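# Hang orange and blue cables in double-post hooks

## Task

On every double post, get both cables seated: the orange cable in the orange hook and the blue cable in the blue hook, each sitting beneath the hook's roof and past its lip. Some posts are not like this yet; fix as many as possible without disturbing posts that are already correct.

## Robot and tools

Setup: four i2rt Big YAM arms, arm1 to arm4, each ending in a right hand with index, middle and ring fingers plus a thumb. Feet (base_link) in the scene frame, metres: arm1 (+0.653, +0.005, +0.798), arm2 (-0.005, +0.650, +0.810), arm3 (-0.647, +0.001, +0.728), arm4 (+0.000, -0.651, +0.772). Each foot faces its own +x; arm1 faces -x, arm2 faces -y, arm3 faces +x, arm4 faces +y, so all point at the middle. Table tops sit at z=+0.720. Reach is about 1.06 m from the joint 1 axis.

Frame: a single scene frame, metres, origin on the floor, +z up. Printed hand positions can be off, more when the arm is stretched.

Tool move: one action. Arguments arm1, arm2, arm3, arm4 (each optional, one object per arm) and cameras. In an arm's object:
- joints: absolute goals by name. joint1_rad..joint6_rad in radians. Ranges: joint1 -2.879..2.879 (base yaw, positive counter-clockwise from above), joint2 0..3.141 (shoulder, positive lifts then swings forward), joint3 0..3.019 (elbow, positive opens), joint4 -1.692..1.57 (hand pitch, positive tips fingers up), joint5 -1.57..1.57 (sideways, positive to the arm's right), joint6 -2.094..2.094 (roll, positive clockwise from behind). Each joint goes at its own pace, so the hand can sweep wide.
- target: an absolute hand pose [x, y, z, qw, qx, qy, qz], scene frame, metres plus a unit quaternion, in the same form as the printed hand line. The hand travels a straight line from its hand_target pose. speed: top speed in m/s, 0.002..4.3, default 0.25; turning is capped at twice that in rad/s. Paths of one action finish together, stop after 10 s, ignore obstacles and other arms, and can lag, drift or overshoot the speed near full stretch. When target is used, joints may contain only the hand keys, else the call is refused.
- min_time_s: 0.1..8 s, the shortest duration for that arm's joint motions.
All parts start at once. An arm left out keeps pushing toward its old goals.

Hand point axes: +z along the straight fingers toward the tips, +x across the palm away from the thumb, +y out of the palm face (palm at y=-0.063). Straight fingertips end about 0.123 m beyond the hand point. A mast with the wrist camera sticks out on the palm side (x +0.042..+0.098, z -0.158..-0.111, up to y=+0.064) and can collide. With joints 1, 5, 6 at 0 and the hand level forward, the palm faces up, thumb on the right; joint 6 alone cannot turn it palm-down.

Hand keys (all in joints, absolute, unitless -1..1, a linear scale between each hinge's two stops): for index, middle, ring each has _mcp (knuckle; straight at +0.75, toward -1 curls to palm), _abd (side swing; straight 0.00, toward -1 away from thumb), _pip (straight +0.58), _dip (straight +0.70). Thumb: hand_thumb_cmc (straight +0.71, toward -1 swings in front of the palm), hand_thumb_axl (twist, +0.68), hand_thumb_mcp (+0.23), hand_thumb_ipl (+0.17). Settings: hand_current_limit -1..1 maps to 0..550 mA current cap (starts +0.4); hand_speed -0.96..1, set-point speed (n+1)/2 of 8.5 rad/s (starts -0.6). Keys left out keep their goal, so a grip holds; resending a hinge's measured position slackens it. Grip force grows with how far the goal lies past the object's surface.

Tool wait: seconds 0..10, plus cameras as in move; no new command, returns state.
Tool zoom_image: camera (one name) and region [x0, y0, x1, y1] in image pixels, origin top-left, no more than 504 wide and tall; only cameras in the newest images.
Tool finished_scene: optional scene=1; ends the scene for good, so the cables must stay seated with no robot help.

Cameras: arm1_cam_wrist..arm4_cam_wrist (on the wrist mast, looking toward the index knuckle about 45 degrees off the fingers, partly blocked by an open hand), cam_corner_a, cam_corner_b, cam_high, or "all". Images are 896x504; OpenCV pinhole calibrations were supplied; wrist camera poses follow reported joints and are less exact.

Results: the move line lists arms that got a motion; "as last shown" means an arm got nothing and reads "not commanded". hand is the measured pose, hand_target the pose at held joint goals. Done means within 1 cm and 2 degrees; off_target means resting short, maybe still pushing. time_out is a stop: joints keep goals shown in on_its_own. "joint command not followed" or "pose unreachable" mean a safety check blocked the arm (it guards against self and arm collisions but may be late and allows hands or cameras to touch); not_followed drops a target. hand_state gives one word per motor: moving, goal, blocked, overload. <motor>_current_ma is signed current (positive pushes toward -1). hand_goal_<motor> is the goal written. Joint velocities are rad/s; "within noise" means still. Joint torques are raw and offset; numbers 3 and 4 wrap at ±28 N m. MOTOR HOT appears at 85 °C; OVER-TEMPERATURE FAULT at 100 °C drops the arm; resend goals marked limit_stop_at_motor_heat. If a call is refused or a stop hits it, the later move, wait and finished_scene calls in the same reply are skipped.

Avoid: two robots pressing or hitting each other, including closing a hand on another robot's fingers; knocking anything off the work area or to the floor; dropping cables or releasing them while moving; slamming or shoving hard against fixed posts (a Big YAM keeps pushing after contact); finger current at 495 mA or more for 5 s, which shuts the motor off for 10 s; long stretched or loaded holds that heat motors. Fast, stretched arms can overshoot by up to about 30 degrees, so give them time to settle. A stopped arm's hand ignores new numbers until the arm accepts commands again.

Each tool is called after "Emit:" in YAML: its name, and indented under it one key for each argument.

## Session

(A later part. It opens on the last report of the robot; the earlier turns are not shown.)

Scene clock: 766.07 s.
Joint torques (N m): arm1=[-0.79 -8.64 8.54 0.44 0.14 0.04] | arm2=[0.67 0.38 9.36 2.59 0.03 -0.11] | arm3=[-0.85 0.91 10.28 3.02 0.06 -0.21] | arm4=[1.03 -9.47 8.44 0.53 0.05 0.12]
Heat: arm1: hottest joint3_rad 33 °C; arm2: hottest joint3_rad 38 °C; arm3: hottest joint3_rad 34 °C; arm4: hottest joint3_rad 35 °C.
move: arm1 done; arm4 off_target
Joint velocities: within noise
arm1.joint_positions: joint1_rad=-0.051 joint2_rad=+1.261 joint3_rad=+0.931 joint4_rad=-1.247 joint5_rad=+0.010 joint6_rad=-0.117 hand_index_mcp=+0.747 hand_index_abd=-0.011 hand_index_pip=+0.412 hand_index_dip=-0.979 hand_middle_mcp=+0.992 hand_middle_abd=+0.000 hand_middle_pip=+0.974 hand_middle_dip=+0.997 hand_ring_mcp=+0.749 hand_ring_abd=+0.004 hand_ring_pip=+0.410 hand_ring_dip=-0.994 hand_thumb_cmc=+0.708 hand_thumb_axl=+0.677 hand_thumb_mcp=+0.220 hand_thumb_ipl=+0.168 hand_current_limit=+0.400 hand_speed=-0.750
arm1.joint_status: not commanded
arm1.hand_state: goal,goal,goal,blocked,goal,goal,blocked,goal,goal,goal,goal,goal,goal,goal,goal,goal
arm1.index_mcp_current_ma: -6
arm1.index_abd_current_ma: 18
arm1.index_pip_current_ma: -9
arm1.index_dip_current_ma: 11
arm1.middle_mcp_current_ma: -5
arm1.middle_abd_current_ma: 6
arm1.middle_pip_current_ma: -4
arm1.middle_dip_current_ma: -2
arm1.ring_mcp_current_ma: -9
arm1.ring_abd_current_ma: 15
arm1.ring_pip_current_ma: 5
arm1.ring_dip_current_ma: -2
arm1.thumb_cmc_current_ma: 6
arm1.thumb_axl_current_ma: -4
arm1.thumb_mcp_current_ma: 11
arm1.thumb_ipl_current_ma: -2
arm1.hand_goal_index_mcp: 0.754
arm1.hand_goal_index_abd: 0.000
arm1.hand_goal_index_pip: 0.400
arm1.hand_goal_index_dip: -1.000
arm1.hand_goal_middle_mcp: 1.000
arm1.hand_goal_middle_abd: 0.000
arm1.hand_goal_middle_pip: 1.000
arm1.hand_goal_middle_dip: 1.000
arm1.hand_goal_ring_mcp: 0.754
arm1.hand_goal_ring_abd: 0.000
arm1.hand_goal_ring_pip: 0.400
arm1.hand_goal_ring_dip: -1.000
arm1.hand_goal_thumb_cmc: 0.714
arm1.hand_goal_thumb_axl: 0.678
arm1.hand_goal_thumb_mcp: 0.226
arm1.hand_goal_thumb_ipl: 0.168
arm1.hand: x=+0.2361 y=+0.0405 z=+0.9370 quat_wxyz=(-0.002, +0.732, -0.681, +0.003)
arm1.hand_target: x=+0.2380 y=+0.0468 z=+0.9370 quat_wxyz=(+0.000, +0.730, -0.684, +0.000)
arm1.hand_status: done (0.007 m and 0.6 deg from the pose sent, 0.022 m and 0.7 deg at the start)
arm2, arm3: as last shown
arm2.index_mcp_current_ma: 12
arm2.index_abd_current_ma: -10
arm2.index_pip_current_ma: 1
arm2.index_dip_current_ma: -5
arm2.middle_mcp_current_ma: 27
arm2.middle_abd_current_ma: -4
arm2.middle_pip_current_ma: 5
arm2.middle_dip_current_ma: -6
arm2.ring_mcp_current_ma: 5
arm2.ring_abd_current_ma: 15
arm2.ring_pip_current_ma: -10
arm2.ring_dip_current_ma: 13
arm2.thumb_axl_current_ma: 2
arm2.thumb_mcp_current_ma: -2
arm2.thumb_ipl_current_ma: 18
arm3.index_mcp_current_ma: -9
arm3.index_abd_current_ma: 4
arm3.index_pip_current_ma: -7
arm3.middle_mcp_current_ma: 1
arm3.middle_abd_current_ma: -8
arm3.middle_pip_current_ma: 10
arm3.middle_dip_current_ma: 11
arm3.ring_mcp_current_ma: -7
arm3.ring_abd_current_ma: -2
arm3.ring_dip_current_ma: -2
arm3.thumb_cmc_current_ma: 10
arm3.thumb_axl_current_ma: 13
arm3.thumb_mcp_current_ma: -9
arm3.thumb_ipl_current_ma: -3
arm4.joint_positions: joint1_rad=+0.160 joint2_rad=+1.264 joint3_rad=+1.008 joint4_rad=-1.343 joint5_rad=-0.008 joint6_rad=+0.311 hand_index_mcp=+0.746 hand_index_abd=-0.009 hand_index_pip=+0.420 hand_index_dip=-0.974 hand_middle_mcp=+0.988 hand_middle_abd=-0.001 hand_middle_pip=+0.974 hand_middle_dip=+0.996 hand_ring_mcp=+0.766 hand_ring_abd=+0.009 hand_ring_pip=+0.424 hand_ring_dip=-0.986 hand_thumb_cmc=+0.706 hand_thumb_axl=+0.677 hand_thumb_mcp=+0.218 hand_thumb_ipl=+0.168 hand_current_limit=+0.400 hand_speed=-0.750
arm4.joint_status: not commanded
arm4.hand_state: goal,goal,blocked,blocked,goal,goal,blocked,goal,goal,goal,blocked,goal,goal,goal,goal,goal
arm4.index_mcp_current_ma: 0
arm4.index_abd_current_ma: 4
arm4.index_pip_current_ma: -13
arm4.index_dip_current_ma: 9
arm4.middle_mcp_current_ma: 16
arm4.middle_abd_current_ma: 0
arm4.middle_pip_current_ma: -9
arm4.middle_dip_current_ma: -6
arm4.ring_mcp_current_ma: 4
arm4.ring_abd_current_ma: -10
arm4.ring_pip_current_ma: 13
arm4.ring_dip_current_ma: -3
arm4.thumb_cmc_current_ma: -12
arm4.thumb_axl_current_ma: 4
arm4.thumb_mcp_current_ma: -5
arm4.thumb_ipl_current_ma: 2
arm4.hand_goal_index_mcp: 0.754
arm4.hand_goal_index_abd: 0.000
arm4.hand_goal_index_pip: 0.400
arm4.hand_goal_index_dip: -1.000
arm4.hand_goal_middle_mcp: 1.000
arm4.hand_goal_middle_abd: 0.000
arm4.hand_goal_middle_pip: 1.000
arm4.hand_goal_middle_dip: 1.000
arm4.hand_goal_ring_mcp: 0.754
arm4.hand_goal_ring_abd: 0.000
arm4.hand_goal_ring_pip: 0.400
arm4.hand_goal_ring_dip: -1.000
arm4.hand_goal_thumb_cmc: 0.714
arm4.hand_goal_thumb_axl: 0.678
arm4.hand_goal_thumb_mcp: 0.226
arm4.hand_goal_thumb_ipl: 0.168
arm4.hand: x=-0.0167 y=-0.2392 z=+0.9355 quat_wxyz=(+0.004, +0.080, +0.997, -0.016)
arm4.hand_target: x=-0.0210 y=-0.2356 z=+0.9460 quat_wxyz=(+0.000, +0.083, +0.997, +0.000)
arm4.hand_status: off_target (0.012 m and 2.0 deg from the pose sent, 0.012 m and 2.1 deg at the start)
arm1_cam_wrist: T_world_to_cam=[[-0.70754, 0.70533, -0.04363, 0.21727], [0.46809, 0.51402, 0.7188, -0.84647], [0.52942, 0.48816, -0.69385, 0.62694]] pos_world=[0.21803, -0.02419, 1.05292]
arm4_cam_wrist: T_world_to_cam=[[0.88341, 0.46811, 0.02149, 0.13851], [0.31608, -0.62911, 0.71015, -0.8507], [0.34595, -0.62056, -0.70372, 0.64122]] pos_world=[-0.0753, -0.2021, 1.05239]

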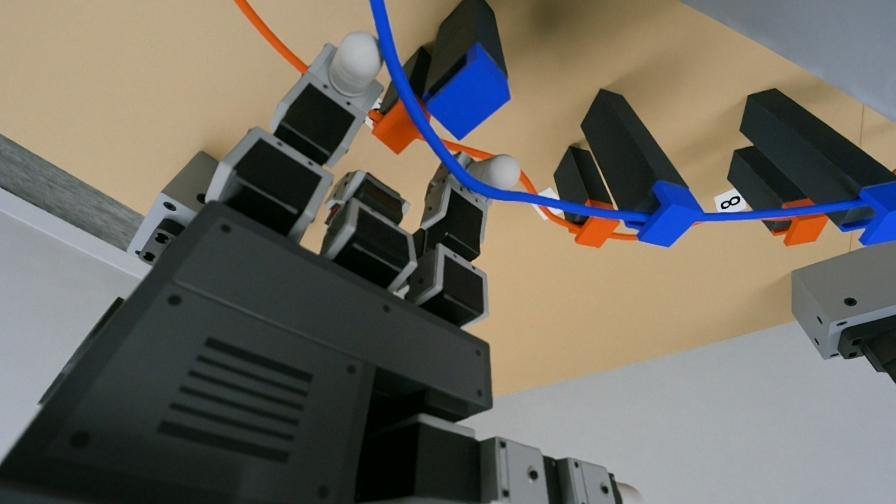

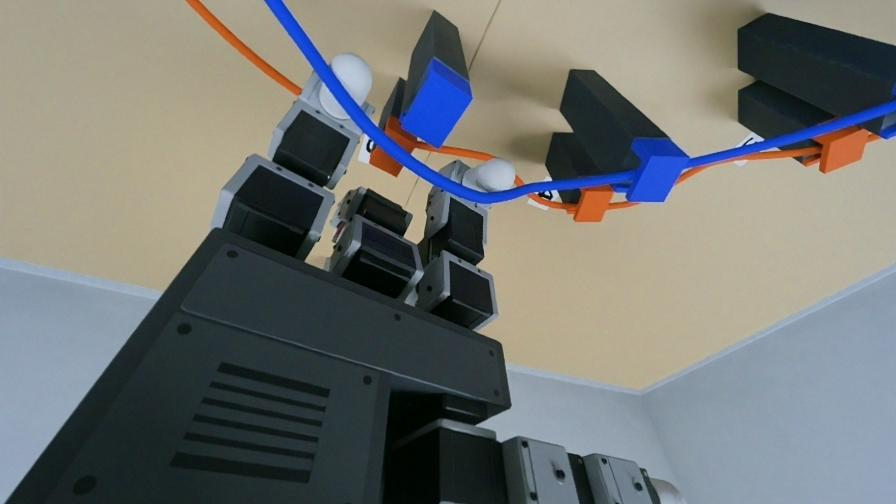

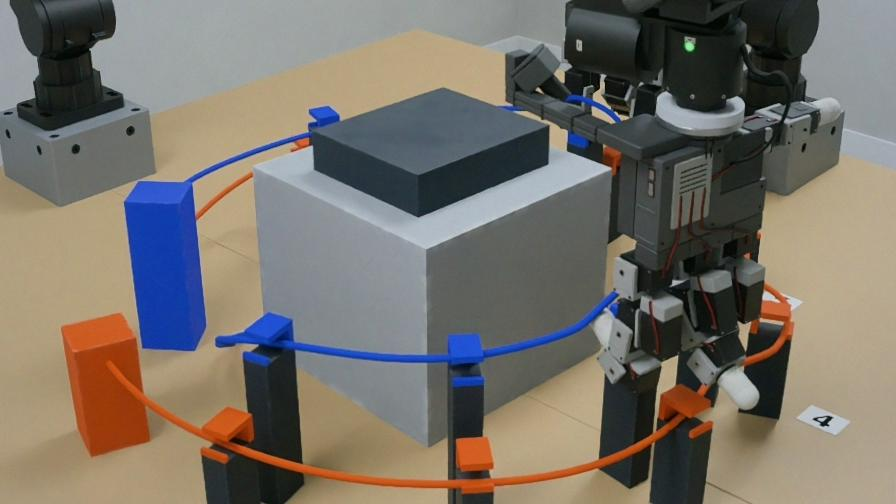

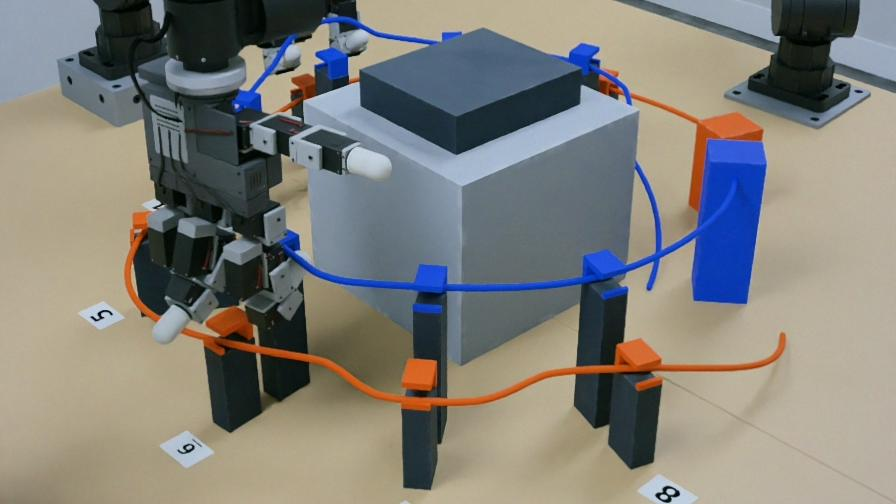

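Emit:
move:
  arm4: {"target": [-0.0215, -0.237, 0.934, 0, 0.0828, 0.9966, 0], "speed": 0.1}
  arm1: {"target": [0.2395, 0.047, 0.924, 0, -0.7296, 0.6839, 0], "speed": 0.1}
  cameras: ["arm1_cam_wrist", "arm4_cam_wrist", "cam_corner_a", "cam_corner_b"]

Emit:
zoom_image:
  camera: "arm4_cam_wrist"
  region: [320, 20, 520, 220]

Emit:
zoom_image:
  camera: "arm1_cam_wrist"
  region: [320, 20, 520, 220]

Emit:
zoom_image:
  camera: "cam_corner_b"
  region: [200, 200, 340, 300]

Emit:
zoom_image:
  camera: "cam_corner_a"
  region: [560, 260, 700, 380]

Scene clock: 831.13 s.
Joint torques (N m): arm1=[-1.14 -8.41 8.47 0.53 0.09 0.01] | arm2=[1.38 1.03 9.35 2.52 0.07 -0.13] | arm3=[-1.49 0.67 10.39 3.08 0.07 -0.15] | arm4=[0.97 -8.94 8.31 0.57 0.06 0.11]
Heat: arm1: hottest joint3_rad 34 °C; arm2: hottest joint3_rad 38 °C; arm3: hottest joint3_rad 34 °C; arm4: hottest joint3_rad 35 °C.
move: arm1 done; arm4 done
Joint velocities: within noise
arm1.joint_positions: joint1_rad=-0.053 joint2_rad=+1.261 joint3_rad=+0.902 joint4_rad=-1.212 joint5_rad=+0.010 joint6_rad=-0.118 hand_index_mcp=+0.747 hand_index_abd=-0.011 hand_index_pip=+0.412 hand_index_dip=-0.987 hand_middle_mcp=+0.992 hand_middle_abd=+0.000 hand_middle_pip=+0.974 hand_middle_dip=+0.997 hand_ring_mcp=+0.749 hand_ring_abd=+0.004 hand_ring_pip=+0.410 hand_ring_dip=-0.994 hand_thumb_cmc=+0.708 hand_thumb_axl=+0.677 hand_thumb_mcp=+0.220 hand_thumb_ipl=+0.168 hand_current_limit=+0.400 hand_speed=-0.750
arm1.joint_status: not commanded
arm1.hand_state: goal,goal,goal,goal,goal,goal,blocked,goal,goal,goal,goal,goal,goal,goal,goal,goal
arm1.index_mcp_current_ma: -11
arm1.index_abd_current_ma: 6
arm1.index_pip_current_ma: 3
arm1.index_dip_current_ma: 11
arm1.middle_mcp_current_ma: -15
arm1.middle_abd_current_ma: 19
arm1.middle_pip_current_ma: 8
arm1.middle_dip_current_ma: -9
arm1.ring_mcp_current_ma: 11
arm1.ring_abd_current_ma: 8
arm1.ring_pip_current_ma: -20
arm1.ring_dip_current_ma: 5
arm1.thumb_cmc_current_ma: 9
arm1.thumb_axl_current_ma: -5
arm1.thumb_mcp_current_ma: -14
arm1.thumb_ipl_current_ma: 3
arm1.hand_goal_index_mcp: 0.754
arm1.hand_goal_index_abd: 0.000
arm1.hand_goal_index_pip: 0.400
arm1.hand_goal_index_dip: -1.000
arm1.hand_goal_middle_mcp: 1.000
arm1.hand_goal_middle_abd: 0.000
arm1.hand_goal_middle_pip: 1.000
arm1.hand_goal_middle_dip: 1.000
arm1.hand_goal_ring_mcp: 0.754
arm1.hand_goal_ring_abd: 0.000
arm1.hand_goal_ring_pip: 0.400
arm1.hand_goal_ring_dip: -1.000
arm1.hand_goal_thumb_cmc: 0.714
arm1.hand_goal_thumb_axl: 0.678
arm1.hand_goal_thumb_mcp: 0.226
arm1.hand_goal_thumb_ipl: 0.168
arm1.hand: x=+0.2387 y=+0.0408 z=+0.9268 quat_wxyz=(+0.000, +0.732, -0.681, +0.001)
arm1.hand_target: x=+0.2396 y=+0.0469 z=+0.9241 quat_wxyz=(+0.000, +0.730, -0.684, +0.000)
arm1.hand_status: done (0.007 m and 0.4 deg from the pose sent, 0.015 m and 0.6 deg at the start)
arm2: as last shown
arm2.index_mcp_current_ma: 4
arm2.index_abd_current_ma: -28
arm2.index_pip_current_ma: -8
arm2.index_dip_current_ma: -3
arm2.middle_mcp_current_ma: 11
arm2.middle_abd_current_ma: 1
arm2.middle_pip_current_ma: -7
arm2.middle_dip_current_ma: -1
arm2.ring_mcp_current_ma: -16
arm2.ring_abd_current_ma: 2
arm2.ring_pip_current_ma: -12
arm2.ring_dip_current_ma: 11
arm2.thumb_cmc_current_ma: 10
arm2.thumb_axl_current_ma: 4
arm2.thumb_mcp_current_ma: 8
arm2.thumb_ipl_current_ma: 0
arm3.joint_positions: joint1_rad=+0.699 joint2_rad=+0.620 joint3_rad=+1.448 joint4_rad=-1.177 joint5_rad=-0.065 joint6_rad=+1.021 hand_index_mcp=+0.758 hand_index_abd=+0.003 hand_index_pip=+0.577 hand_index_dip=+0.696 hand_middle_mcp=+0.757 hand_middle_abd=+0.001 hand_middle_pip=+0.577 hand_middle_dip=+0.696 hand_ring_mcp=+0.758 hand_ring_abd=+0.002 hand_ring_pip=+0.577 hand_ring_dip=+0.696 hand_thumb_cmc=+0.718 hand_thumb_axl=+0.677 hand_thumb_mcp=+0.226 hand_thumb_ipl=+0.168 hand_current_limit=+0.400 hand_speed=-0.600
arm3.joint_status: not commanded
arm3.hand_state: goal,goal,goal,goal,goal,goal,goal,goal,goal,goal,goal,goal,goal,goal,goal,goal
arm3.index_mcp_current_ma: -2
arm3.index_abd_current_ma: 10
arm3.index_pip_current_ma: -5
arm3.index_dip_current_ma: -1
arm3.middle_mcp_current_ma: -1
arm3.middle_abd_current_ma: -4
arm3.middle_pip_current_ma: 2
arm3.middle_dip_current_ma: 10
arm3.ring_mcp_current_ma: -10
arm3.ring_abd_current_ma: -10
arm3.ring_pip_current_ma: 3
arm3.ring_dip_current_ma: -6
arm3.thumb_cmc_current_ma: -4
arm3.thumb_axl_current_ma: 5
arm3.thumb_mcp_current_ma: 3
arm3.thumb_ipl_current_ma: -4
arm3.hand_goal_index_mcp: 0.754
arm3.hand_goal_index_abd: 0.000
arm3.hand_goal_index_pip: 0.576
arm3.hand_goal_index_dip: 0.696
arm3.hand_goal_middle_mcp: 0.754
arm3.hand_goal_middle_abd: 0.000
arm3.hand_goal_middle_pip: 0.576
arm3.hand_goal_middle_dip: 0.696
arm3.hand_goal_ring_mcp: 0.754
arm3.hand_goal_ring_abd: 0.000
arm3.hand_goal_ring_pip: 0.576
arm3.hand_goal_ring_dip: 0.696
arm3.hand_goal_thumb_cmc: 0.714
arm3.hand_goal_thumb_axl: 0.678
arm3.hand_goal_thumb_mcp: 0.226
arm3.hand_goal_thumb_ipl: 0.168
arm3.hand: x=-0.4063 y=+0.1197 z=+1.3517 quat_wxyz=(-0.080, +0.644, +0.506, +0.568)
arm3.hand_target: x=-0.4095 y=+0.1168 z=+1.3657 quat_wxyz=(-0.081, +0.637, +0.501, +0.581)
arm3.hand_status: not commanded
arm4.joint_positions: joint1_rad=+0.163 joint2_rad=+1.264 joint3_rad=+0.980 joint4_rad=-1.310 joint5_rad=-0.008 joint6_rad=+0.315 hand_index_mcp=+0.746 hand_index_abd=-0.009 hand_index_pip=+0.418 hand_index_dip=-0.988 hand_middle_mcp=+0.988 hand_middle_abd=-0.001 hand_middle_pip=+0.974 hand_middle_dip=+0.996 hand_ring_mcp=+0.753 hand_ring_abd=+0.009 hand_ring_pip=+0.420 hand_ring_dip=-0.986 hand_thumb_cmc=+0.706 hand_thumb_axl=+0.677 hand_thumb_mcp=+0.218 hand_thumb_ipl=+0.168 hand_current_limit=+0.400 hand_speed=-0.750
arm4.joint_status: not commanded
arm4.hand_state: goal,goal,goal,goal,goal,goal,blocked,goal,goal,goal,blocked,goal,goal,goal,goal,goal
arm4.index_mcp_current_ma: -2
arm4.index_abd_current_ma: -3
arm4.index_pip_current_ma: -5
arm4.index_dip_current_ma: 9
arm4.middle_mcp_current_ma: -1
arm4.middle_abd_current_ma: -6
arm4.middle_pip_current_ma: 0
arm4.middle_dip_current_ma: -11
arm4.ring_mcp_current_ma: -5
arm4.ring_abd_current_ma: 9
arm4.ring_pip_current_ma: 3
arm4.ring_dip_current_ma: -3
arm4.thumb_cmc_current_ma: -4
arm4.thumb_axl_current_ma: -5
arm4.thumb_mcp_current_ma: -11
arm4.thumb_ipl_current_ma: -11
arm4.hand_goal_index_mcp: 0.754
arm4.hand_goal_index_abd: 0.000
arm4.hand_goal_index_pip: 0.400
arm4.hand_goal_index_dip: -1.000
arm4.hand_goal_middle_mcp: 1.000
arm4.hand_goal_middle_abd: 0.000
arm4.hand_goal_middle_pip: 1.000
arm4.hand_goal_middle_dip: 1.000
arm4.hand_goal_ring_mcp: 0.754
arm4.hand_goal_ring_abd: 0.000
arm4.hand_goal_ring_pip: 0.400
arm4.hand_goal_ring_dip: -1.000
arm4.hand_goal_thumb_cmc: 0.714
arm4.hand_goal_thumb_axl: 0.678
arm4.hand_goal_thumb_mcp: 0.226
arm4.hand_goal_thumb_ipl: 0.168
arm4.hand: x=-0.0175 y=-0.2408 z=+0.9261 quat_wxyz=(+0.004, +0.081, +0.997, -0.014)
arm4.hand_target: x=-0.0215 y=-0.2371 z=+0.9340 quat_wxyz=(+0.000, +0.083, +0.997, +0.000)
arm4.hand_status: done (0.010 m and 1.6 deg from the pose sent, 0.006 m and 2.0 deg at the start)
arm1_cam_wrist: T_world_to_cam=[[-0.70684, 0.70624, -0.04002, 0.21491], [0.47224, 0.51325, 0.71663, -0.83947], [0.52665, 0.48765, -0.6963, 0.62131]] pos_world=[0.22112, -0.02389, 1.04281]
arm4_cam_wrist: T_world_to_cam=[[0.88377, 0.46733, 0.02346, 0.13822], [0.31615, -0.63333, 0.70636, -0.84229], [0.34496, -0.61684, -0.70747, 0.63816]] pos_world=[-0.076, -0.2044, 1.04319]

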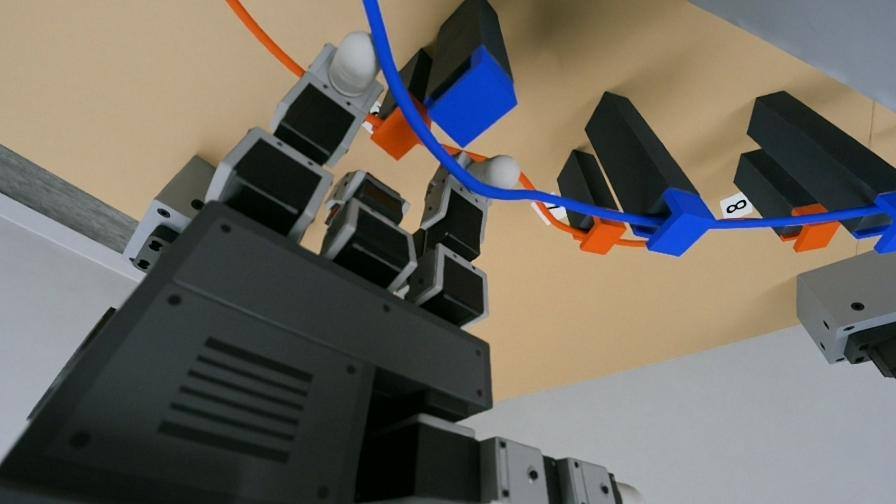

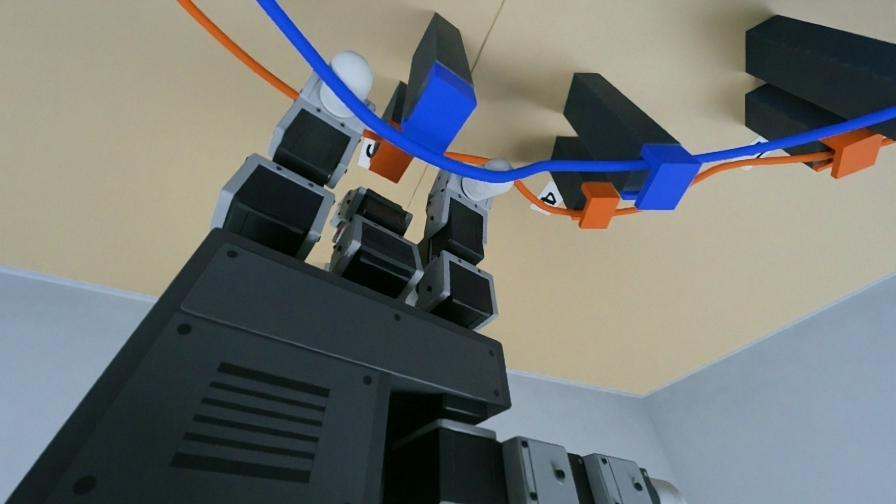

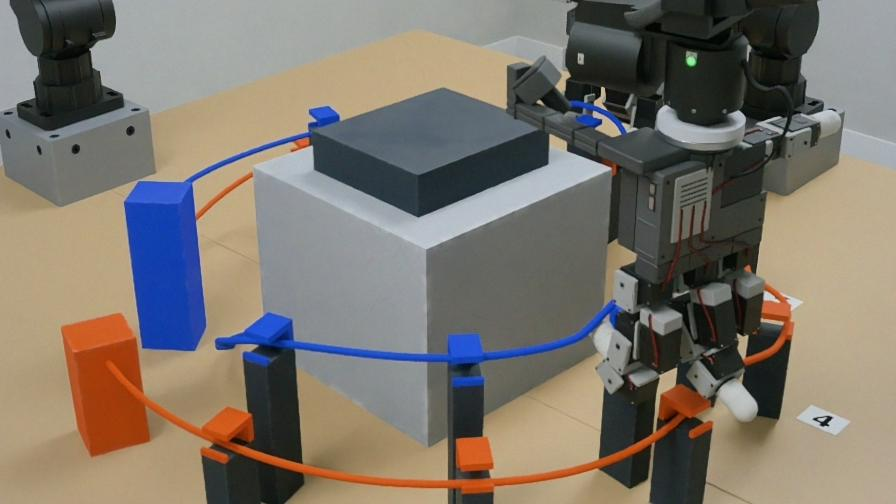

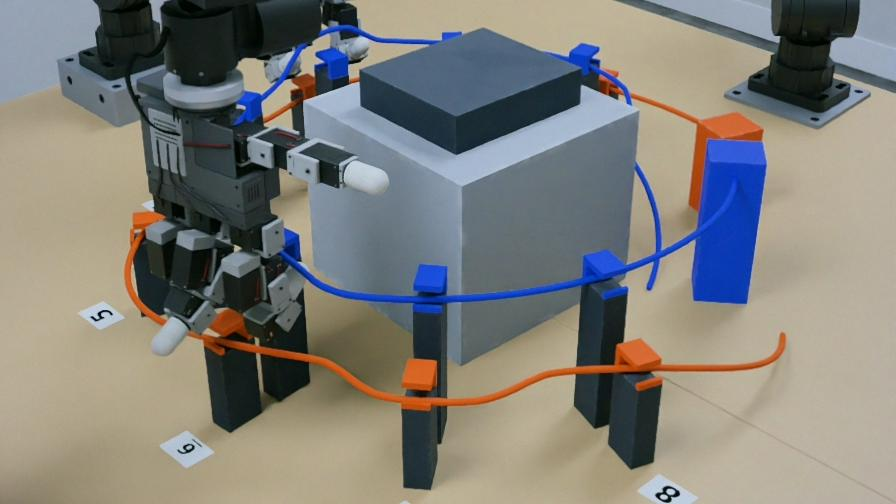

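Scaled by 2.520 from the camera's image (finer frame: 1280x720).

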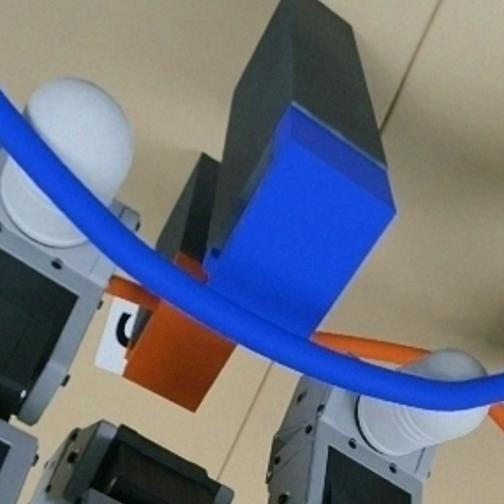

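Scaled by 2.520 from the camera's image (finer frame: 1280x720).

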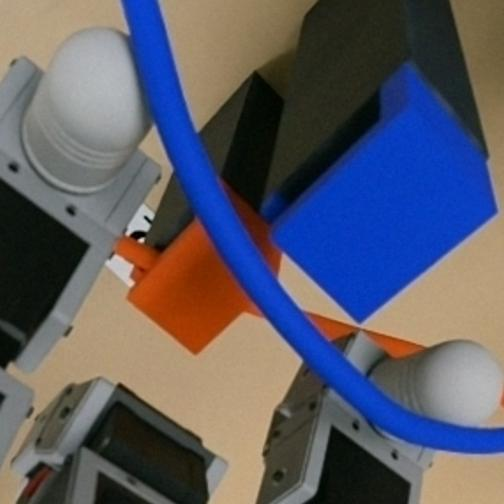

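Scaled by 3.600 from the camera's image (finer frame: 1280x720).

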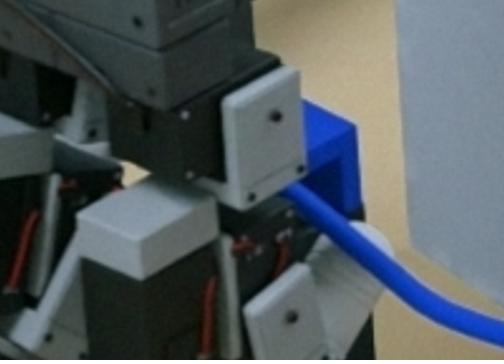

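Scaled by 3.600 from the camera's image (finer frame: 1280x720).

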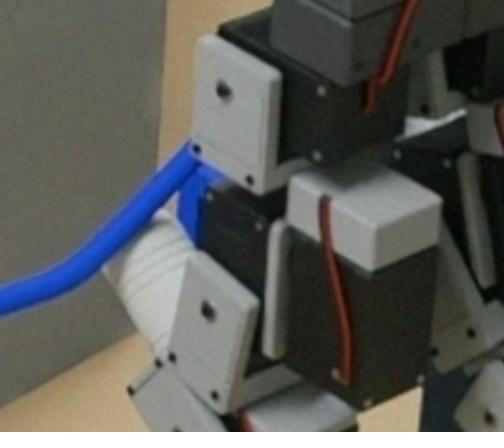

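Emit:
move:
  arm4: {"target": [-0.0225, -0.243, 0.924, 0, 0.0828, 0.9966, 0], "speed": 0.08}
  arm1: {"target": [0.2395, 0.047, 0.914, 0, -0.7296, 0.6839, 0], "speed": 0.08}
  cameras: ["arm1_cam_wrist", "arm4_cam_wrist", "cam_corner_a", "cam_corner_b"]

Emit:
zoom_image:
  camera: "arm4_cam_wrist"
  region: [320, 20, 520, 220]

Emit:
zoom_image:
  camera: "arm1_cam_wrist"
  region: [320, 20, 520, 220]

Emit:
zoom_image:
  camera: "cam_corner_b"
  region: [200, 200, 340, 300]

Emit:
zoom_image:
  camera: "cam_corner_a"
  region: [560, 260, 700, 380]

Scene clock: 867.47 s.
Joint torques (N m): arm1=[-0.79 -7.3 8.42 0.61 0.11 0.03] | arm2=[1.2 1.26 9.37 2.54 0.09 -0.12] | arm3=[-1.03 1.44 10.35 3.04 0.07 -0.18] | arm4=[0.97 -9.11 8.23 0.57 0.06 0.12]
Heat: arm1: hottest joint3_rad 32 °C; arm2: hottest joint3_rad 38 °C; arm3: hottest joint3_rad 34 °C; arm4: hottest joint3_rad 34 °C.
move: arm1 done; arm4 off_target
Joint velocities: within noise
arm1.joint_positions: joint1_rad=-0.053 joint2_rad=+1.261 joint3_rad=+0.883 joint4_rad=-1.184 joint5_rad=+0.010 joint6_rad=-0.118 hand_index_mcp=+0.747 hand_index_abd=-0.011 hand_index_pip=+0.409 hand_index_dip=-0.991 hand_middle_mcp=+0.992 hand_middle_abd=+0.000 hand_middle_pip=+0.974 hand_middle_dip=+0.997 hand_ring_mcp=+0.749 hand_ring_abd=+0.004 hand_ring_pip=+0.410 hand_ring_dip=-0.994 hand_thumb_cmc=+0.708 hand_thumb_axl=+0.677 hand_thumb_mcp=+0.220 hand_thumb_ipl=+0.168 hand_current_limit=+0.400 hand_speed=-0.750
arm1.joint_status: not commanded
arm1.hand_state: goal,goal,goal,goal,goal,goal,blocked,goal,goal,goal,goal,goal,goal,goal,goal,goal
arm1.index_mcp_current_ma: -1
arm1.index_abd_current_ma: 9
arm1.index_pip_current_ma: -13
arm1.index_dip_current_ma: 7
arm1.middle_mcp_current_ma: -5
arm1.middle_abd_current_ma: 5
arm1.middle_pip_current_ma: -1
arm1.middle_dip_current_ma: -1
arm1.ring_mcp_current_ma: -1
arm1.ring_abd_current_ma: -2
arm1.ring_pip_current_ma: 14
arm1.ring_dip_current_ma: -12
arm1.thumb_cmc_current_ma: 1
arm1.thumb_axl_current_ma: 11
arm1.thumb_mcp_current_ma: -2
arm1.thumb_ipl_current_ma: -12
arm1.hand_goal_index_mcp: 0.754
arm1.hand_goal_index_abd: 0.000
arm1.hand_goal_index_pip: 0.400
arm1.hand_goal_index_dip: -1.000
arm1.hand_goal_middle_mcp: 1.000
arm1.hand_goal_middle_abd: 0.000
arm1.hand_goal_middle_pip: 1.000
arm1.hand_goal_middle_dip: 1.000
arm1.hand_goal_ring_mcp: 0.754
arm1.hand_goal_ring_abd: 0.000
arm1.hand_goal_ring_pip: 0.400
arm1.hand_goal_ring_dip: -1.000
arm1.hand_goal_thumb_cmc: 0.714
arm1.hand_goal_thumb_axl: 0.678
arm1.hand_goal_thumb_mcp: 0.226
arm1.hand_goal_thumb_ipl: 0.168
arm1.hand: x=+0.2388 y=+0.0409 z=+0.9212 quat_wxyz=(+0.003, +0.732, -0.681, -0.002)
arm1.hand_target: x=+0.2397 y=+0.0469 z=+0.9141 quat_wxyz=(+0.000, +0.730, -0.684, +0.000)
arm1.hand_status: done (0.009 m and 0.6 deg from the pose sent, 0.014 m and 0.4 deg at the start)
arm2.joint_positions: joint1_rad=-0.088 joint2_rad=+0.611 joint3_rad=+1.318 joint4_rad=-1.203 joint5_rad=+0.033 joint6_rad=+1.068 hand_index_mcp=+0.758 hand_index_abd=+0.001 hand_index_pip=+0.577 hand_index_dip=+0.696 hand_middle_mcp=+0.758 hand_middle_abd=+0.000 hand_middle_pip=+0.577 hand_middle_dip=+0.696 hand_ring_mcp=+0.758 hand_ring_abd=+0.000 hand_ring_pip=+0.577 hand_ring_dip=+0.696 hand_thumb_cmc=+0.716 hand_thumb_axl=+0.677 hand_thumb_mcp=+0.226 hand_thumb_ipl=+0.168 hand_current_limit=+0.400 hand_speed=-0.600
arm2.joint_status: not commanded
arm2.hand_state: goal,goal,goal,goal,goal,goal,goal,goal,goal,goal,goal,goal,goal,goal,goal,goal
arm2.index_mcp_current_ma: 13
arm2.index_abd_current_ma: -23
arm2.index_pip_current_ma: 5
arm2.index_dip_current_ma: 0
arm2.middle_mcp_current_ma: 1
arm2.middle_abd_current_ma: 2
arm2.middle_pip_current_ma: 4
arm2.middle_dip_current_ma: -8
arm2.ring_mcp_current_ma: -3
arm2.ring_abd_current_ma: -1
arm2.ring_pip_current_ma: -15
arm2.ring_dip_current_ma: 16
arm2.thumb_cmc_current_ma: 7
arm2.thumb_axl_current_ma: -7
arm2.thumb_mcp_current_ma: 9
arm2.thumb_ipl_current_ma: 5
arm2.hand_goal_index_mcp: 0.754
arm2.hand_goal_index_abd: 0.000
arm2.hand_goal_index_pip: 0.576
arm2.hand_goal_index_dip: 0.696
arm2.hand_goal_middle_mcp: 0.754
arm2.hand_goal_middle_abd: 0.000
arm2.hand_goal_middle_pip: 0.576
arm2.hand_goal_middle_dip: 0.696
arm2.hand_goal_ring_mcp: 0.754
arm2.hand_goal_ring_abd: 0.000
arm2.hand_goal_ring_pip: 0.576
arm2.hand_goal_ring_dip: 0.696
arm2.hand_goal_thumb_cmc: 0.714
arm2.hand_goal_thumb_axl: 0.678
arm2.hand_goal_thumb_mcp: 0.226
arm2.hand_goal_thumb_ipl: 0.168
arm2.hand: x=-0.1273 y=+0.3990 z=+1.3651 quat_wxyz=(+0.462, +0.708, -0.484, +0.227)
arm2.hand_target: x=-0.1301 y=+0.4034 z=+1.3777 quat_wxyz=(+0.474, +0.699, -0.485, +0.230)
arm2.hand_status: not commanded
arm3: as last shown
arm3.index_mcp_current_ma: 1
arm3.index_abd_current_ma: 4
arm3.index_pip_current_ma: -2
arm3.index_dip_current_ma: 5
arm3.middle_mcp_current_ma: -5
arm3.middle_abd_current_ma: 0
arm3.middle_pip_current_ma: 10
arm3.middle_dip_current_ma: 9
arm3.ring_mcp_current_ma: -3
arm3.ring_abd_current_ma: -11
arm3.ring_pip_current_ma: 0
arm3.ring_dip_current_ma: -8
arm3.thumb_cmc_current_ma: 1
arm3.thumb_axl_current_ma: -8
arm3.thumb_mcp_current_ma: 10
arm3.thumb_ipl_current_ma: 4
arm4.joint_positions: joint1_rad=+0.169 joint2_rad=+1.260 joint3_rad=+0.947 joint4_rad=-1.284 joint5_rad=-0.008 joint6_rad=+0.321 hand_index_mcp=+0.746 hand_index_abd=-0.009 hand_index_pip=+0.418 hand_index_dip=-0.988 hand_middle_mcp=+0.988 hand_middle_abd=-0.001 hand_middle_pip=+0.974 hand_middle_dip=+0.996 hand_ring_mcp=+0.753 hand_ring_abd=+0.009 hand_ring_pip=+0.418 hand_ring_dip=-0.986 hand_thumb_cmc=+0.706 hand_thumb_axl=+0.677 hand_thumb_mcp=+0.218 hand_thumb_ipl=+0.168 hand_current_limit=+0.400 hand_speed=-0.750
arm4.joint_status: not commanded
arm4.hand_state: goal,goal,goal,goal,goal,goal,blocked,goal,goal,goal,goal,goal,goal,goal,goal,goal
arm4.index_mcp_current_ma: 2
arm4.index_abd_current_ma: 7
arm4.index_pip_current_ma: -7
arm4.index_dip_current_ma: 0
arm4.middle_mcp_current_ma: -5
arm4.middle_abd_current_ma: -12
arm4.middle_pip_current_ma: -13
arm4.middle_dip_current_ma: 3
arm4.ring_mcp_current_ma: -13
arm4.ring_abd_current_ma: -6
arm4.ring_pip_current_ma: -16
arm4.ring_dip_current_ma: -4
arm4.thumb_cmc_current_ma: 4
arm4.thumb_axl_current_ma: 4
arm4.thumb_mcp_current_ma: -9
arm4.thumb_ipl_current_ma: -10
arm4.hand_goal_index_mcp: 0.754
arm4.hand_goal_index_abd: 0.000
arm4.hand_goal_index_pip: 0.400
arm4.hand_goal_index_dip: -1.000
arm4.hand_goal_middle_mcp: 1.000
arm4.hand_goal_middle_abd: 0.000
arm4.hand_goal_middle_pip: 1.000
arm4.hand_goal_middle_dip: 1.000
arm4.hand_goal_ring_mcp: 0.754
arm4.hand_goal_ring_abd: 0.000
arm4.hand_goal_ring_pip: 0.400
arm4.hand_goal_ring_dip: -1.000
arm4.hand_goal_thumb_cmc: 0.714
arm4.hand_goal_thumb_axl: 0.678
arm4.hand_goal_thumb_mcp: 0.226
arm4.hand_goal_thumb_ipl: 0.168
arm4.hand: x=-0.0184 y=-0.2469 z=+0.9149 quat_wxyz=(+0.004, +0.081, +0.997, -0.015)
arm4.hand_target: x=-0.0224 y=-0.2431 z=+0.9241 quat_wxyz=(+0.000, +0.083, +0.997, +0.000)
arm4.hand_status: off_target (0.011 m and 1.8 deg from the pose sent, 0.006 m and 1.6 deg at the start)
arm1_cam_wrist: T_world_to_cam=[[-0.7069, 0.70656, -0.03267, 0.20785], [0.47957, 0.51273, 0.71213, -0.8331], [0.51991, 0.48774, -0.70129, 0.62347]] pos_world=[0.22231, -0.02379, 1.0373]
arm4_cam_wrist: T_world_to_cam=[[0.88376, 0.4674, 0.0225, 0.14299], [0.31566, -0.63096, 0.7087, -0.8395], [0.34544, -0.61922, -0.70515, 0.6242]] pos_world=[-0.077, -0.21, 1.03189]

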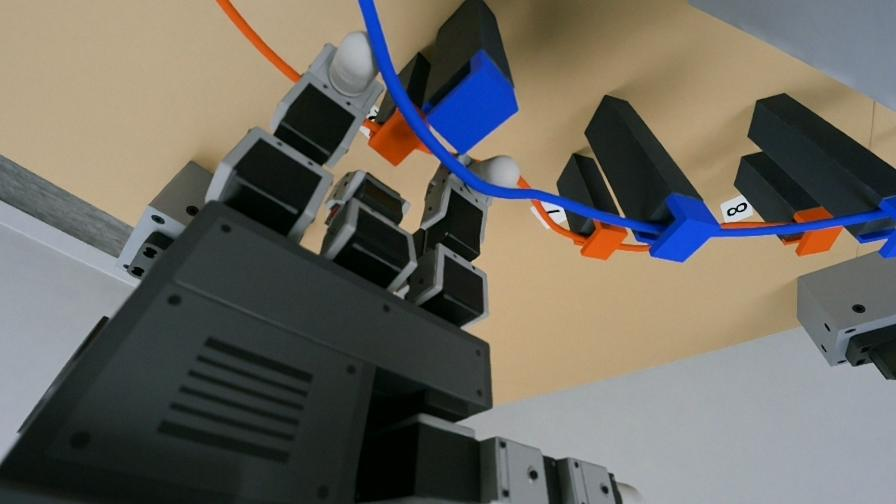

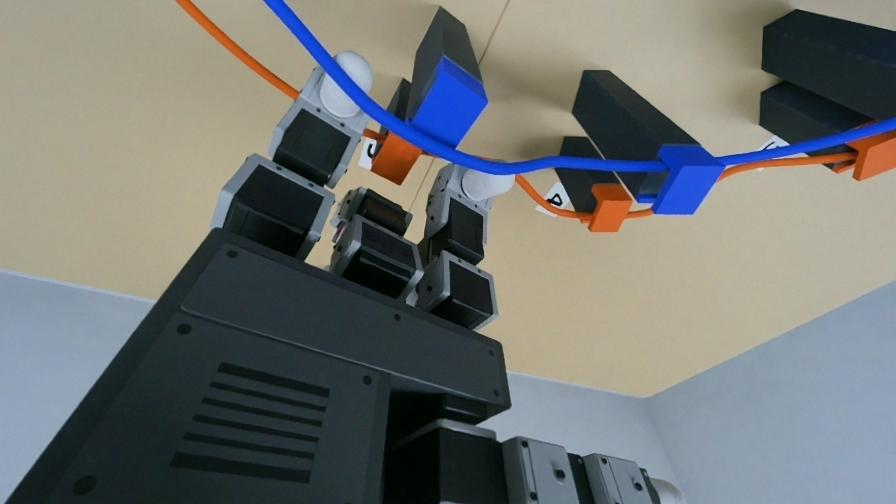

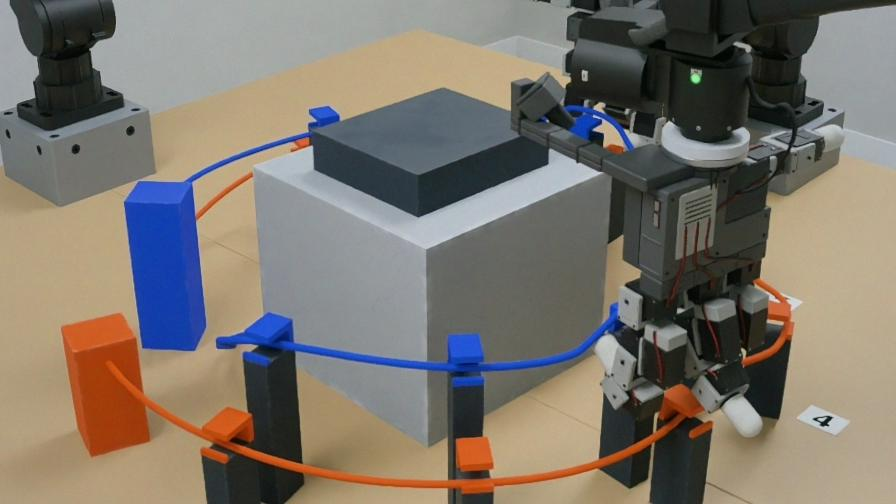

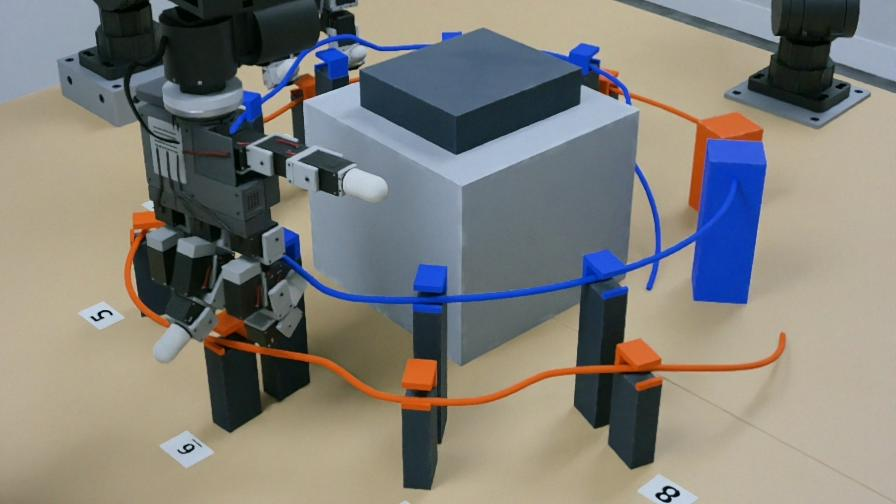

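Scaled by 2.520 from the camera's image (finer frame: 1280x720).

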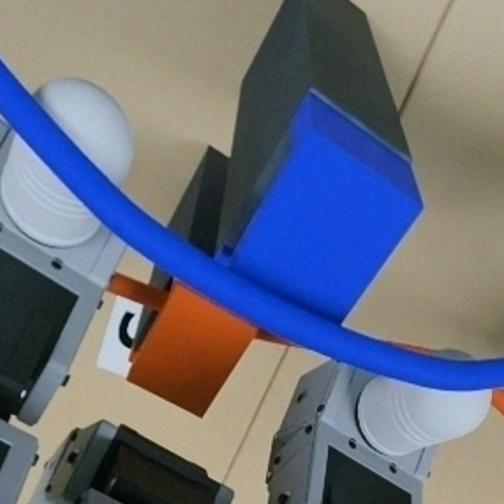

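Scaled by 2.520 from the camera's image (finer frame: 1280x720).

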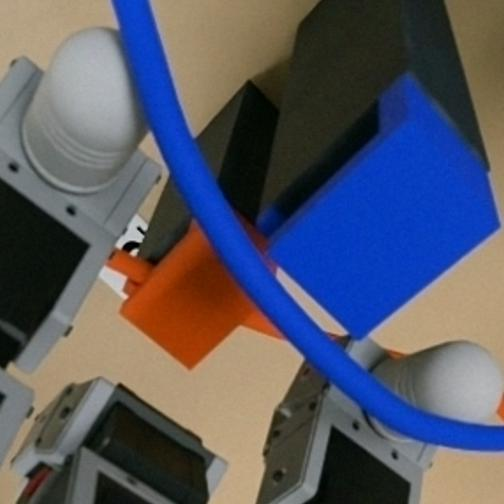

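Scaled by 3.600 from the camera's image (finer frame: 1280x720).

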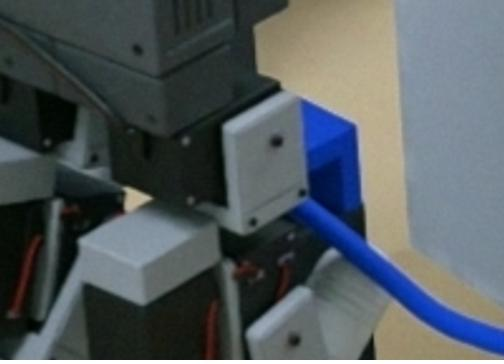

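Scaled by 3.600 from the camera's image (finer frame: 1280x720).

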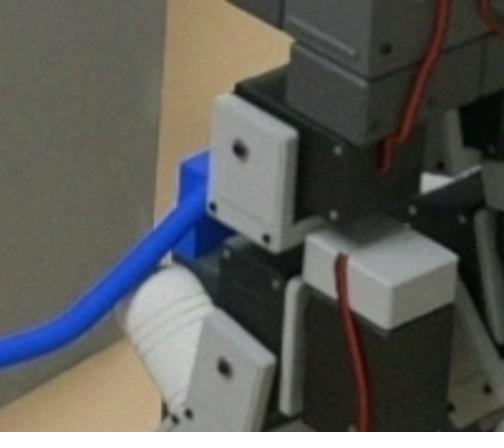

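Emit:
zoom_image:
  camera: "arm4_cam_wrist"
  region: [390, 60, 500, 170]

Emit:
zoom_image:
  camera: "cam_corner_a"
  region: [595, 290, 655, 350]

Emit:
zoom_image:
  camera: "cam_corner_b"
  region: [270, 220, 320, 270]

Scaled by 4.582 from the camera's image (finer frame: 1280x720).

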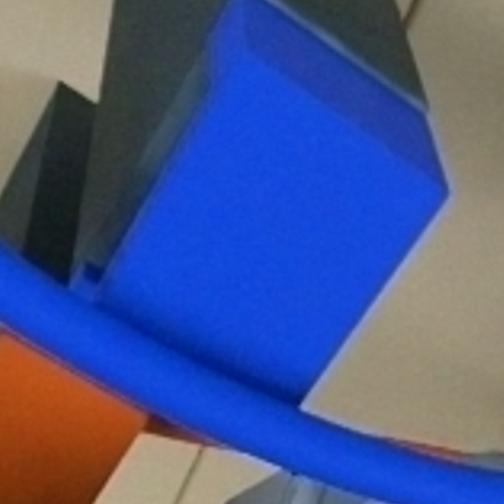

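Scaled by 8.400 from the camera's image (finer frame: 1280x720).

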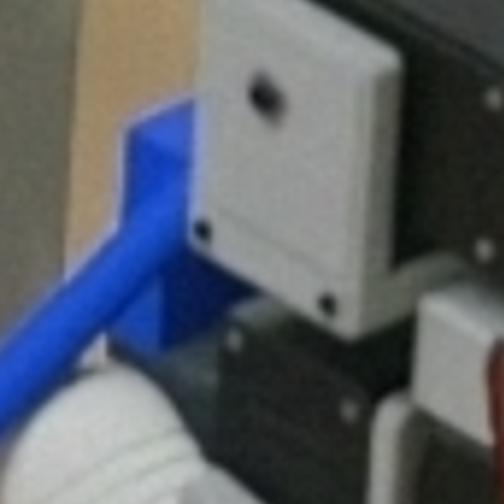

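Scaled by 10.080 from the camera's image (finer frame: 1280x720).

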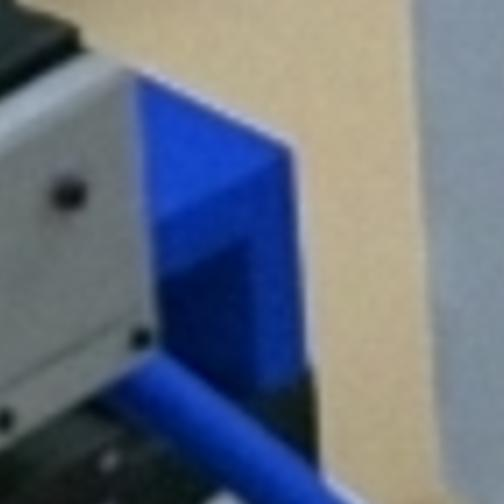

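Emit:
move:
  arm1: {"target": [0.226, 0.046, 0.9225, 0, -0.7296, 0.6839, 0], "speed": 0.05}
  cameras: ["arm1_cam_wrist", "arm4_cam_wrist", "cam_corner_b", "cam_corner_a"]

Scene clock: 910.97 s.
Joint torques (N m): arm1=[-0.26 -7.53 12.01 -0.25 0.11 0.07] | arm2=[1.85 0.56 9.65 2.65 0.08 -0.11] | arm3=[-0.85 0.56 10.24 3.11 0.07 -0.19] | arm4=[0.97 -9.11 8.21 0.57 0.06 0.11]
Heat: arm1: hottest joint3_rad 33 °C; arm2: hottest joint3_rad 39 °C; arm3: hottest joint3_rad 35 °C; arm4: hottest joint3_rad 34 °C.
move: arm1 off_target
Joint velocities: within noise
arm1.joint_positions: joint1_rad=-0.053 joint2_rad=+1.285 joint3_rad=+0.883 joint4_rad=-1.184 joint5_rad=+0.010 joint6_rad=-0.118 hand_index_mcp=+0.747 hand_index_abd=-0.011 hand_index_pip=+0.409 hand_index_dip=-0.991 hand_middle_mcp=+0.992 hand_middle_abd=+0.000 hand_middle_pip=+0.974 hand_middle_dip=+0.997 hand_ring_mcp=+0.749 hand_ring_abd=+0.004 hand_ring_pip=+0.410 hand_ring_dip=-0.994 hand_thumb_cmc=+0.708 hand_thumb_axl=+0.677 hand_thumb_mcp=+0.220 hand_thumb_ipl=+0.168 hand_current_limit=+0.400 hand_speed=-0.750
arm1.joint_status: not commanded
arm1.hand_state: goal,goal,goal,goal,goal,goal,blocked,goal,goal,goal,goal,goal,goal,goal,goal,goal
arm1.index_mcp_current_ma: -24
arm1.index_abd_current_ma: 11
arm1.index_pip_current_ma: -14
arm1.index_dip_current_ma: 8
arm1.middle_mcp_current_ma: -5
arm1.middle_abd_current_ma: 7
arm1.middle_pip_current_ma: -4
arm1.middle_dip_current_ma: -10
arm1.ring_mcp_current_ma: 3
arm1.ring_abd_current_ma: 3
arm1.ring_pip_current_ma: -15
arm1.ring_dip_current_ma: -7
arm1.thumb_cmc_current_ma: -1
arm1.thumb_axl_current_ma: 3
arm1.thumb_mcp_current_ma: -17
arm1.thumb_ipl_current_ma: -4
arm1.hand_goal_index_mcp: 0.754
arm1.hand_goal_index_abd: 0.000
arm1.hand_goal_index_pip: 0.400
arm1.hand_goal_index_dip: -1.000
arm1.hand_goal_middle_mcp: 1.000
arm1.hand_goal_middle_abd: 0.000
arm1.hand_goal_middle_pip: 1.000
arm1.hand_goal_middle_dip: 1.000
arm1.hand_goal_ring_mcp: 0.754
arm1.hand_goal_ring_abd: 0.000
arm1.hand_goal_ring_pip: 0.400
arm1.hand_goal_ring_dip: -1.000
arm1.hand_goal_thumb_cmc: 0.714
arm1.hand_goal_thumb_axl: 0.678
arm1.hand_goal_thumb_mcp: 0.226
arm1.hand_goal_thumb_ipl: 0.168
arm1.hand: x=+0.2390 y=+0.0408 z=+0.9117 quat_wxyz=(-0.005, +0.732, -0.681, +0.007)
arm1.hand_target: x=+0.2265 y=+0.0460 z=+0.9226 quat_wxyz=(+0.000, +0.730, -0.684, +0.000)
arm1.hand_status: off_target (0.018 m and 1.0 deg from the pose sent, 0.014 m and 0.6 deg at the start)
arm2, arm3, arm4: as last shown
arm2.index_mcp_current_ma: 5
arm2.index_abd_current_ma: -7
arm2.index_pip_current_ma: -11
arm2.index_dip_current_ma: 6
arm2.middle_mcp_current_ma: 4
arm2.middle_abd_current_ma: -15
arm2.middle_pip_current_ma: -11
arm2.middle_dip_current_ma: 9
arm2.ring_mcp_current_ma: 0
arm2.ring_abd_current_ma: -4
arm2.ring_pip_current_ma: 1
arm2.ring_dip_current_ma: 17
arm2.thumb_cmc_current_ma: 6
arm2.thumb_axl_current_ma: -23
arm2.thumb_mcp_current_ma: 10
arm2.thumb_ipl_current_ma: 12
arm3.index_mcp_current_ma: 3
arm3.index_abd_current_ma: -1
arm3.index_pip_current_ma: -7
arm3.index_dip_current_ma: 3
arm3.middle_mcp_current_ma: 2
arm3.middle_abd_current_ma: -10
arm3.middle_pip_current_ma: 13
arm3.middle_dip_current_ma: 5
arm3.ring_mcp_current_ma: -15
arm3.ring_abd_current_ma: -13
arm3.ring_pip_current_ma: 6
arm3.ring_dip_current_ma: -5
arm3.thumb_cmc_current_ma: 5
arm3.thumb_axl_current_ma: -1
arm3.thumb_mcp_current_ma: -1
arm3.thumb_ipl_current_ma: -1
arm4.index_mcp_current_ma: 8
arm4.index_abd_current_ma: 2
arm4.index_pip_current_ma: -10
arm4.index_dip_current_ma: 2
arm4.middle_mcp_current_ma: 3
arm4.middle_abd_current_ma: -16
arm4.middle_pip_current_ma: -5
arm4.middle_dip_current_ma: 6
arm4.ring_mcp_current_ma: -11
arm4.ring_abd_current_ma: 2
arm4.ring_pip_current_ma: 3
arm4.ring_dip_current_ma: -7
arm4.thumb_cmc_current_ma: -5
arm4.thumb_axl_current_ma: 5
arm4.thumb_mcp_current_ma: 2
arm4.thumb_ipl_current_ma: -8
pictures: arm1_cam_wrist, arm4_cam_wrist, cam_corner_a, cam_corner_b
arm1_cam_wrist: T_world_to_cam=[[-0.70609, 0.70632, -0.05047, 0.22389], [0.4622, 0.5137, 0.72283, -0.83213], [0.53647, 0.48706, -0.68918, 0.60181]] pos_world=[0.21985, -0.02379, 1.02754]
arm4_cam_wrist: T_world_to_cam=[[0.88376, 0.4674, 0.0225, 0.14299], [0.31566, -0.63096, 0.7087, -0.8395], [0.34544, -0.61922, -0.70515, 0.6242]] pos_world=[-0.077, -0.21, 1.03189]

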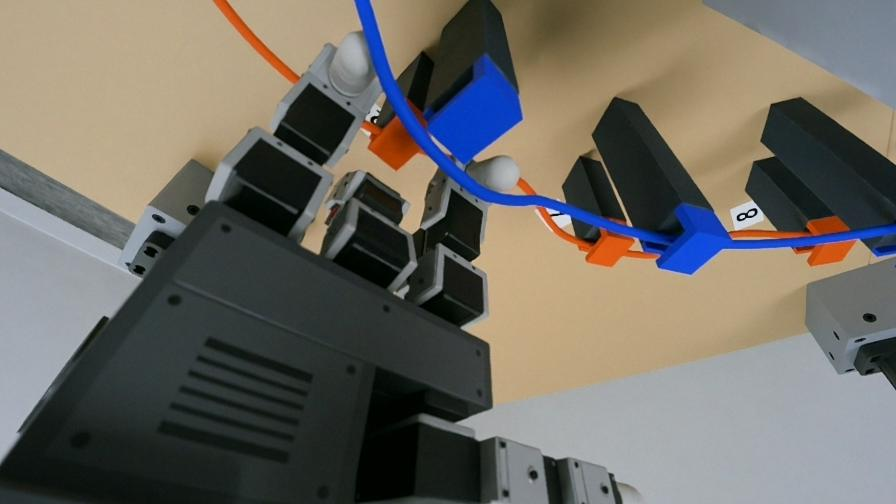

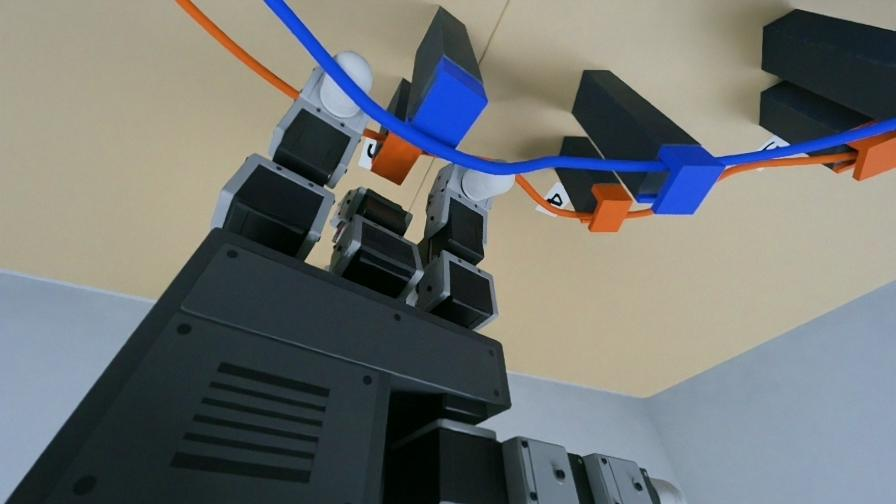

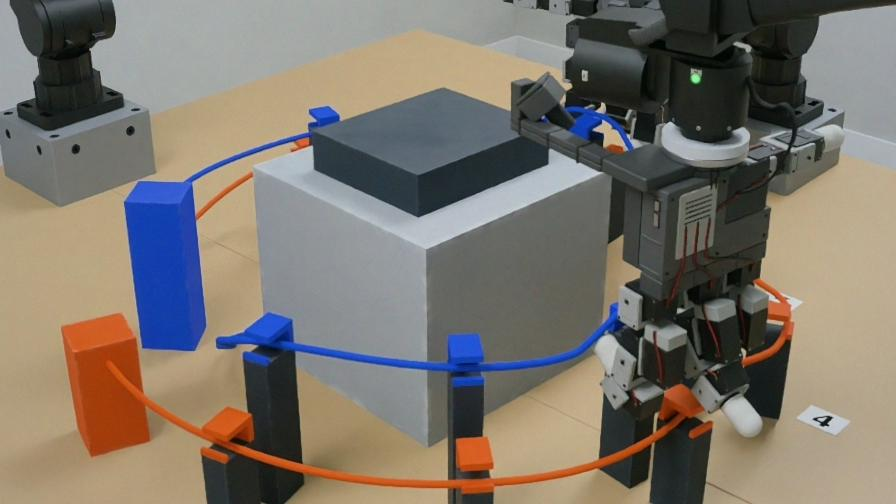

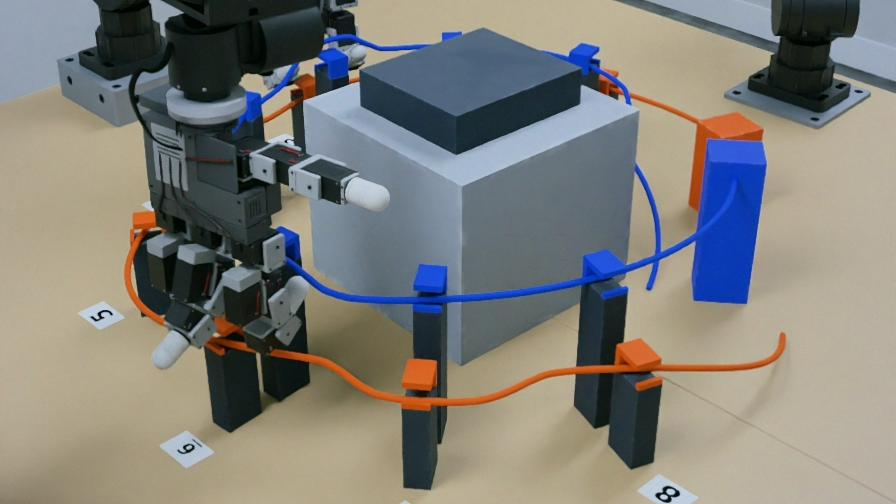

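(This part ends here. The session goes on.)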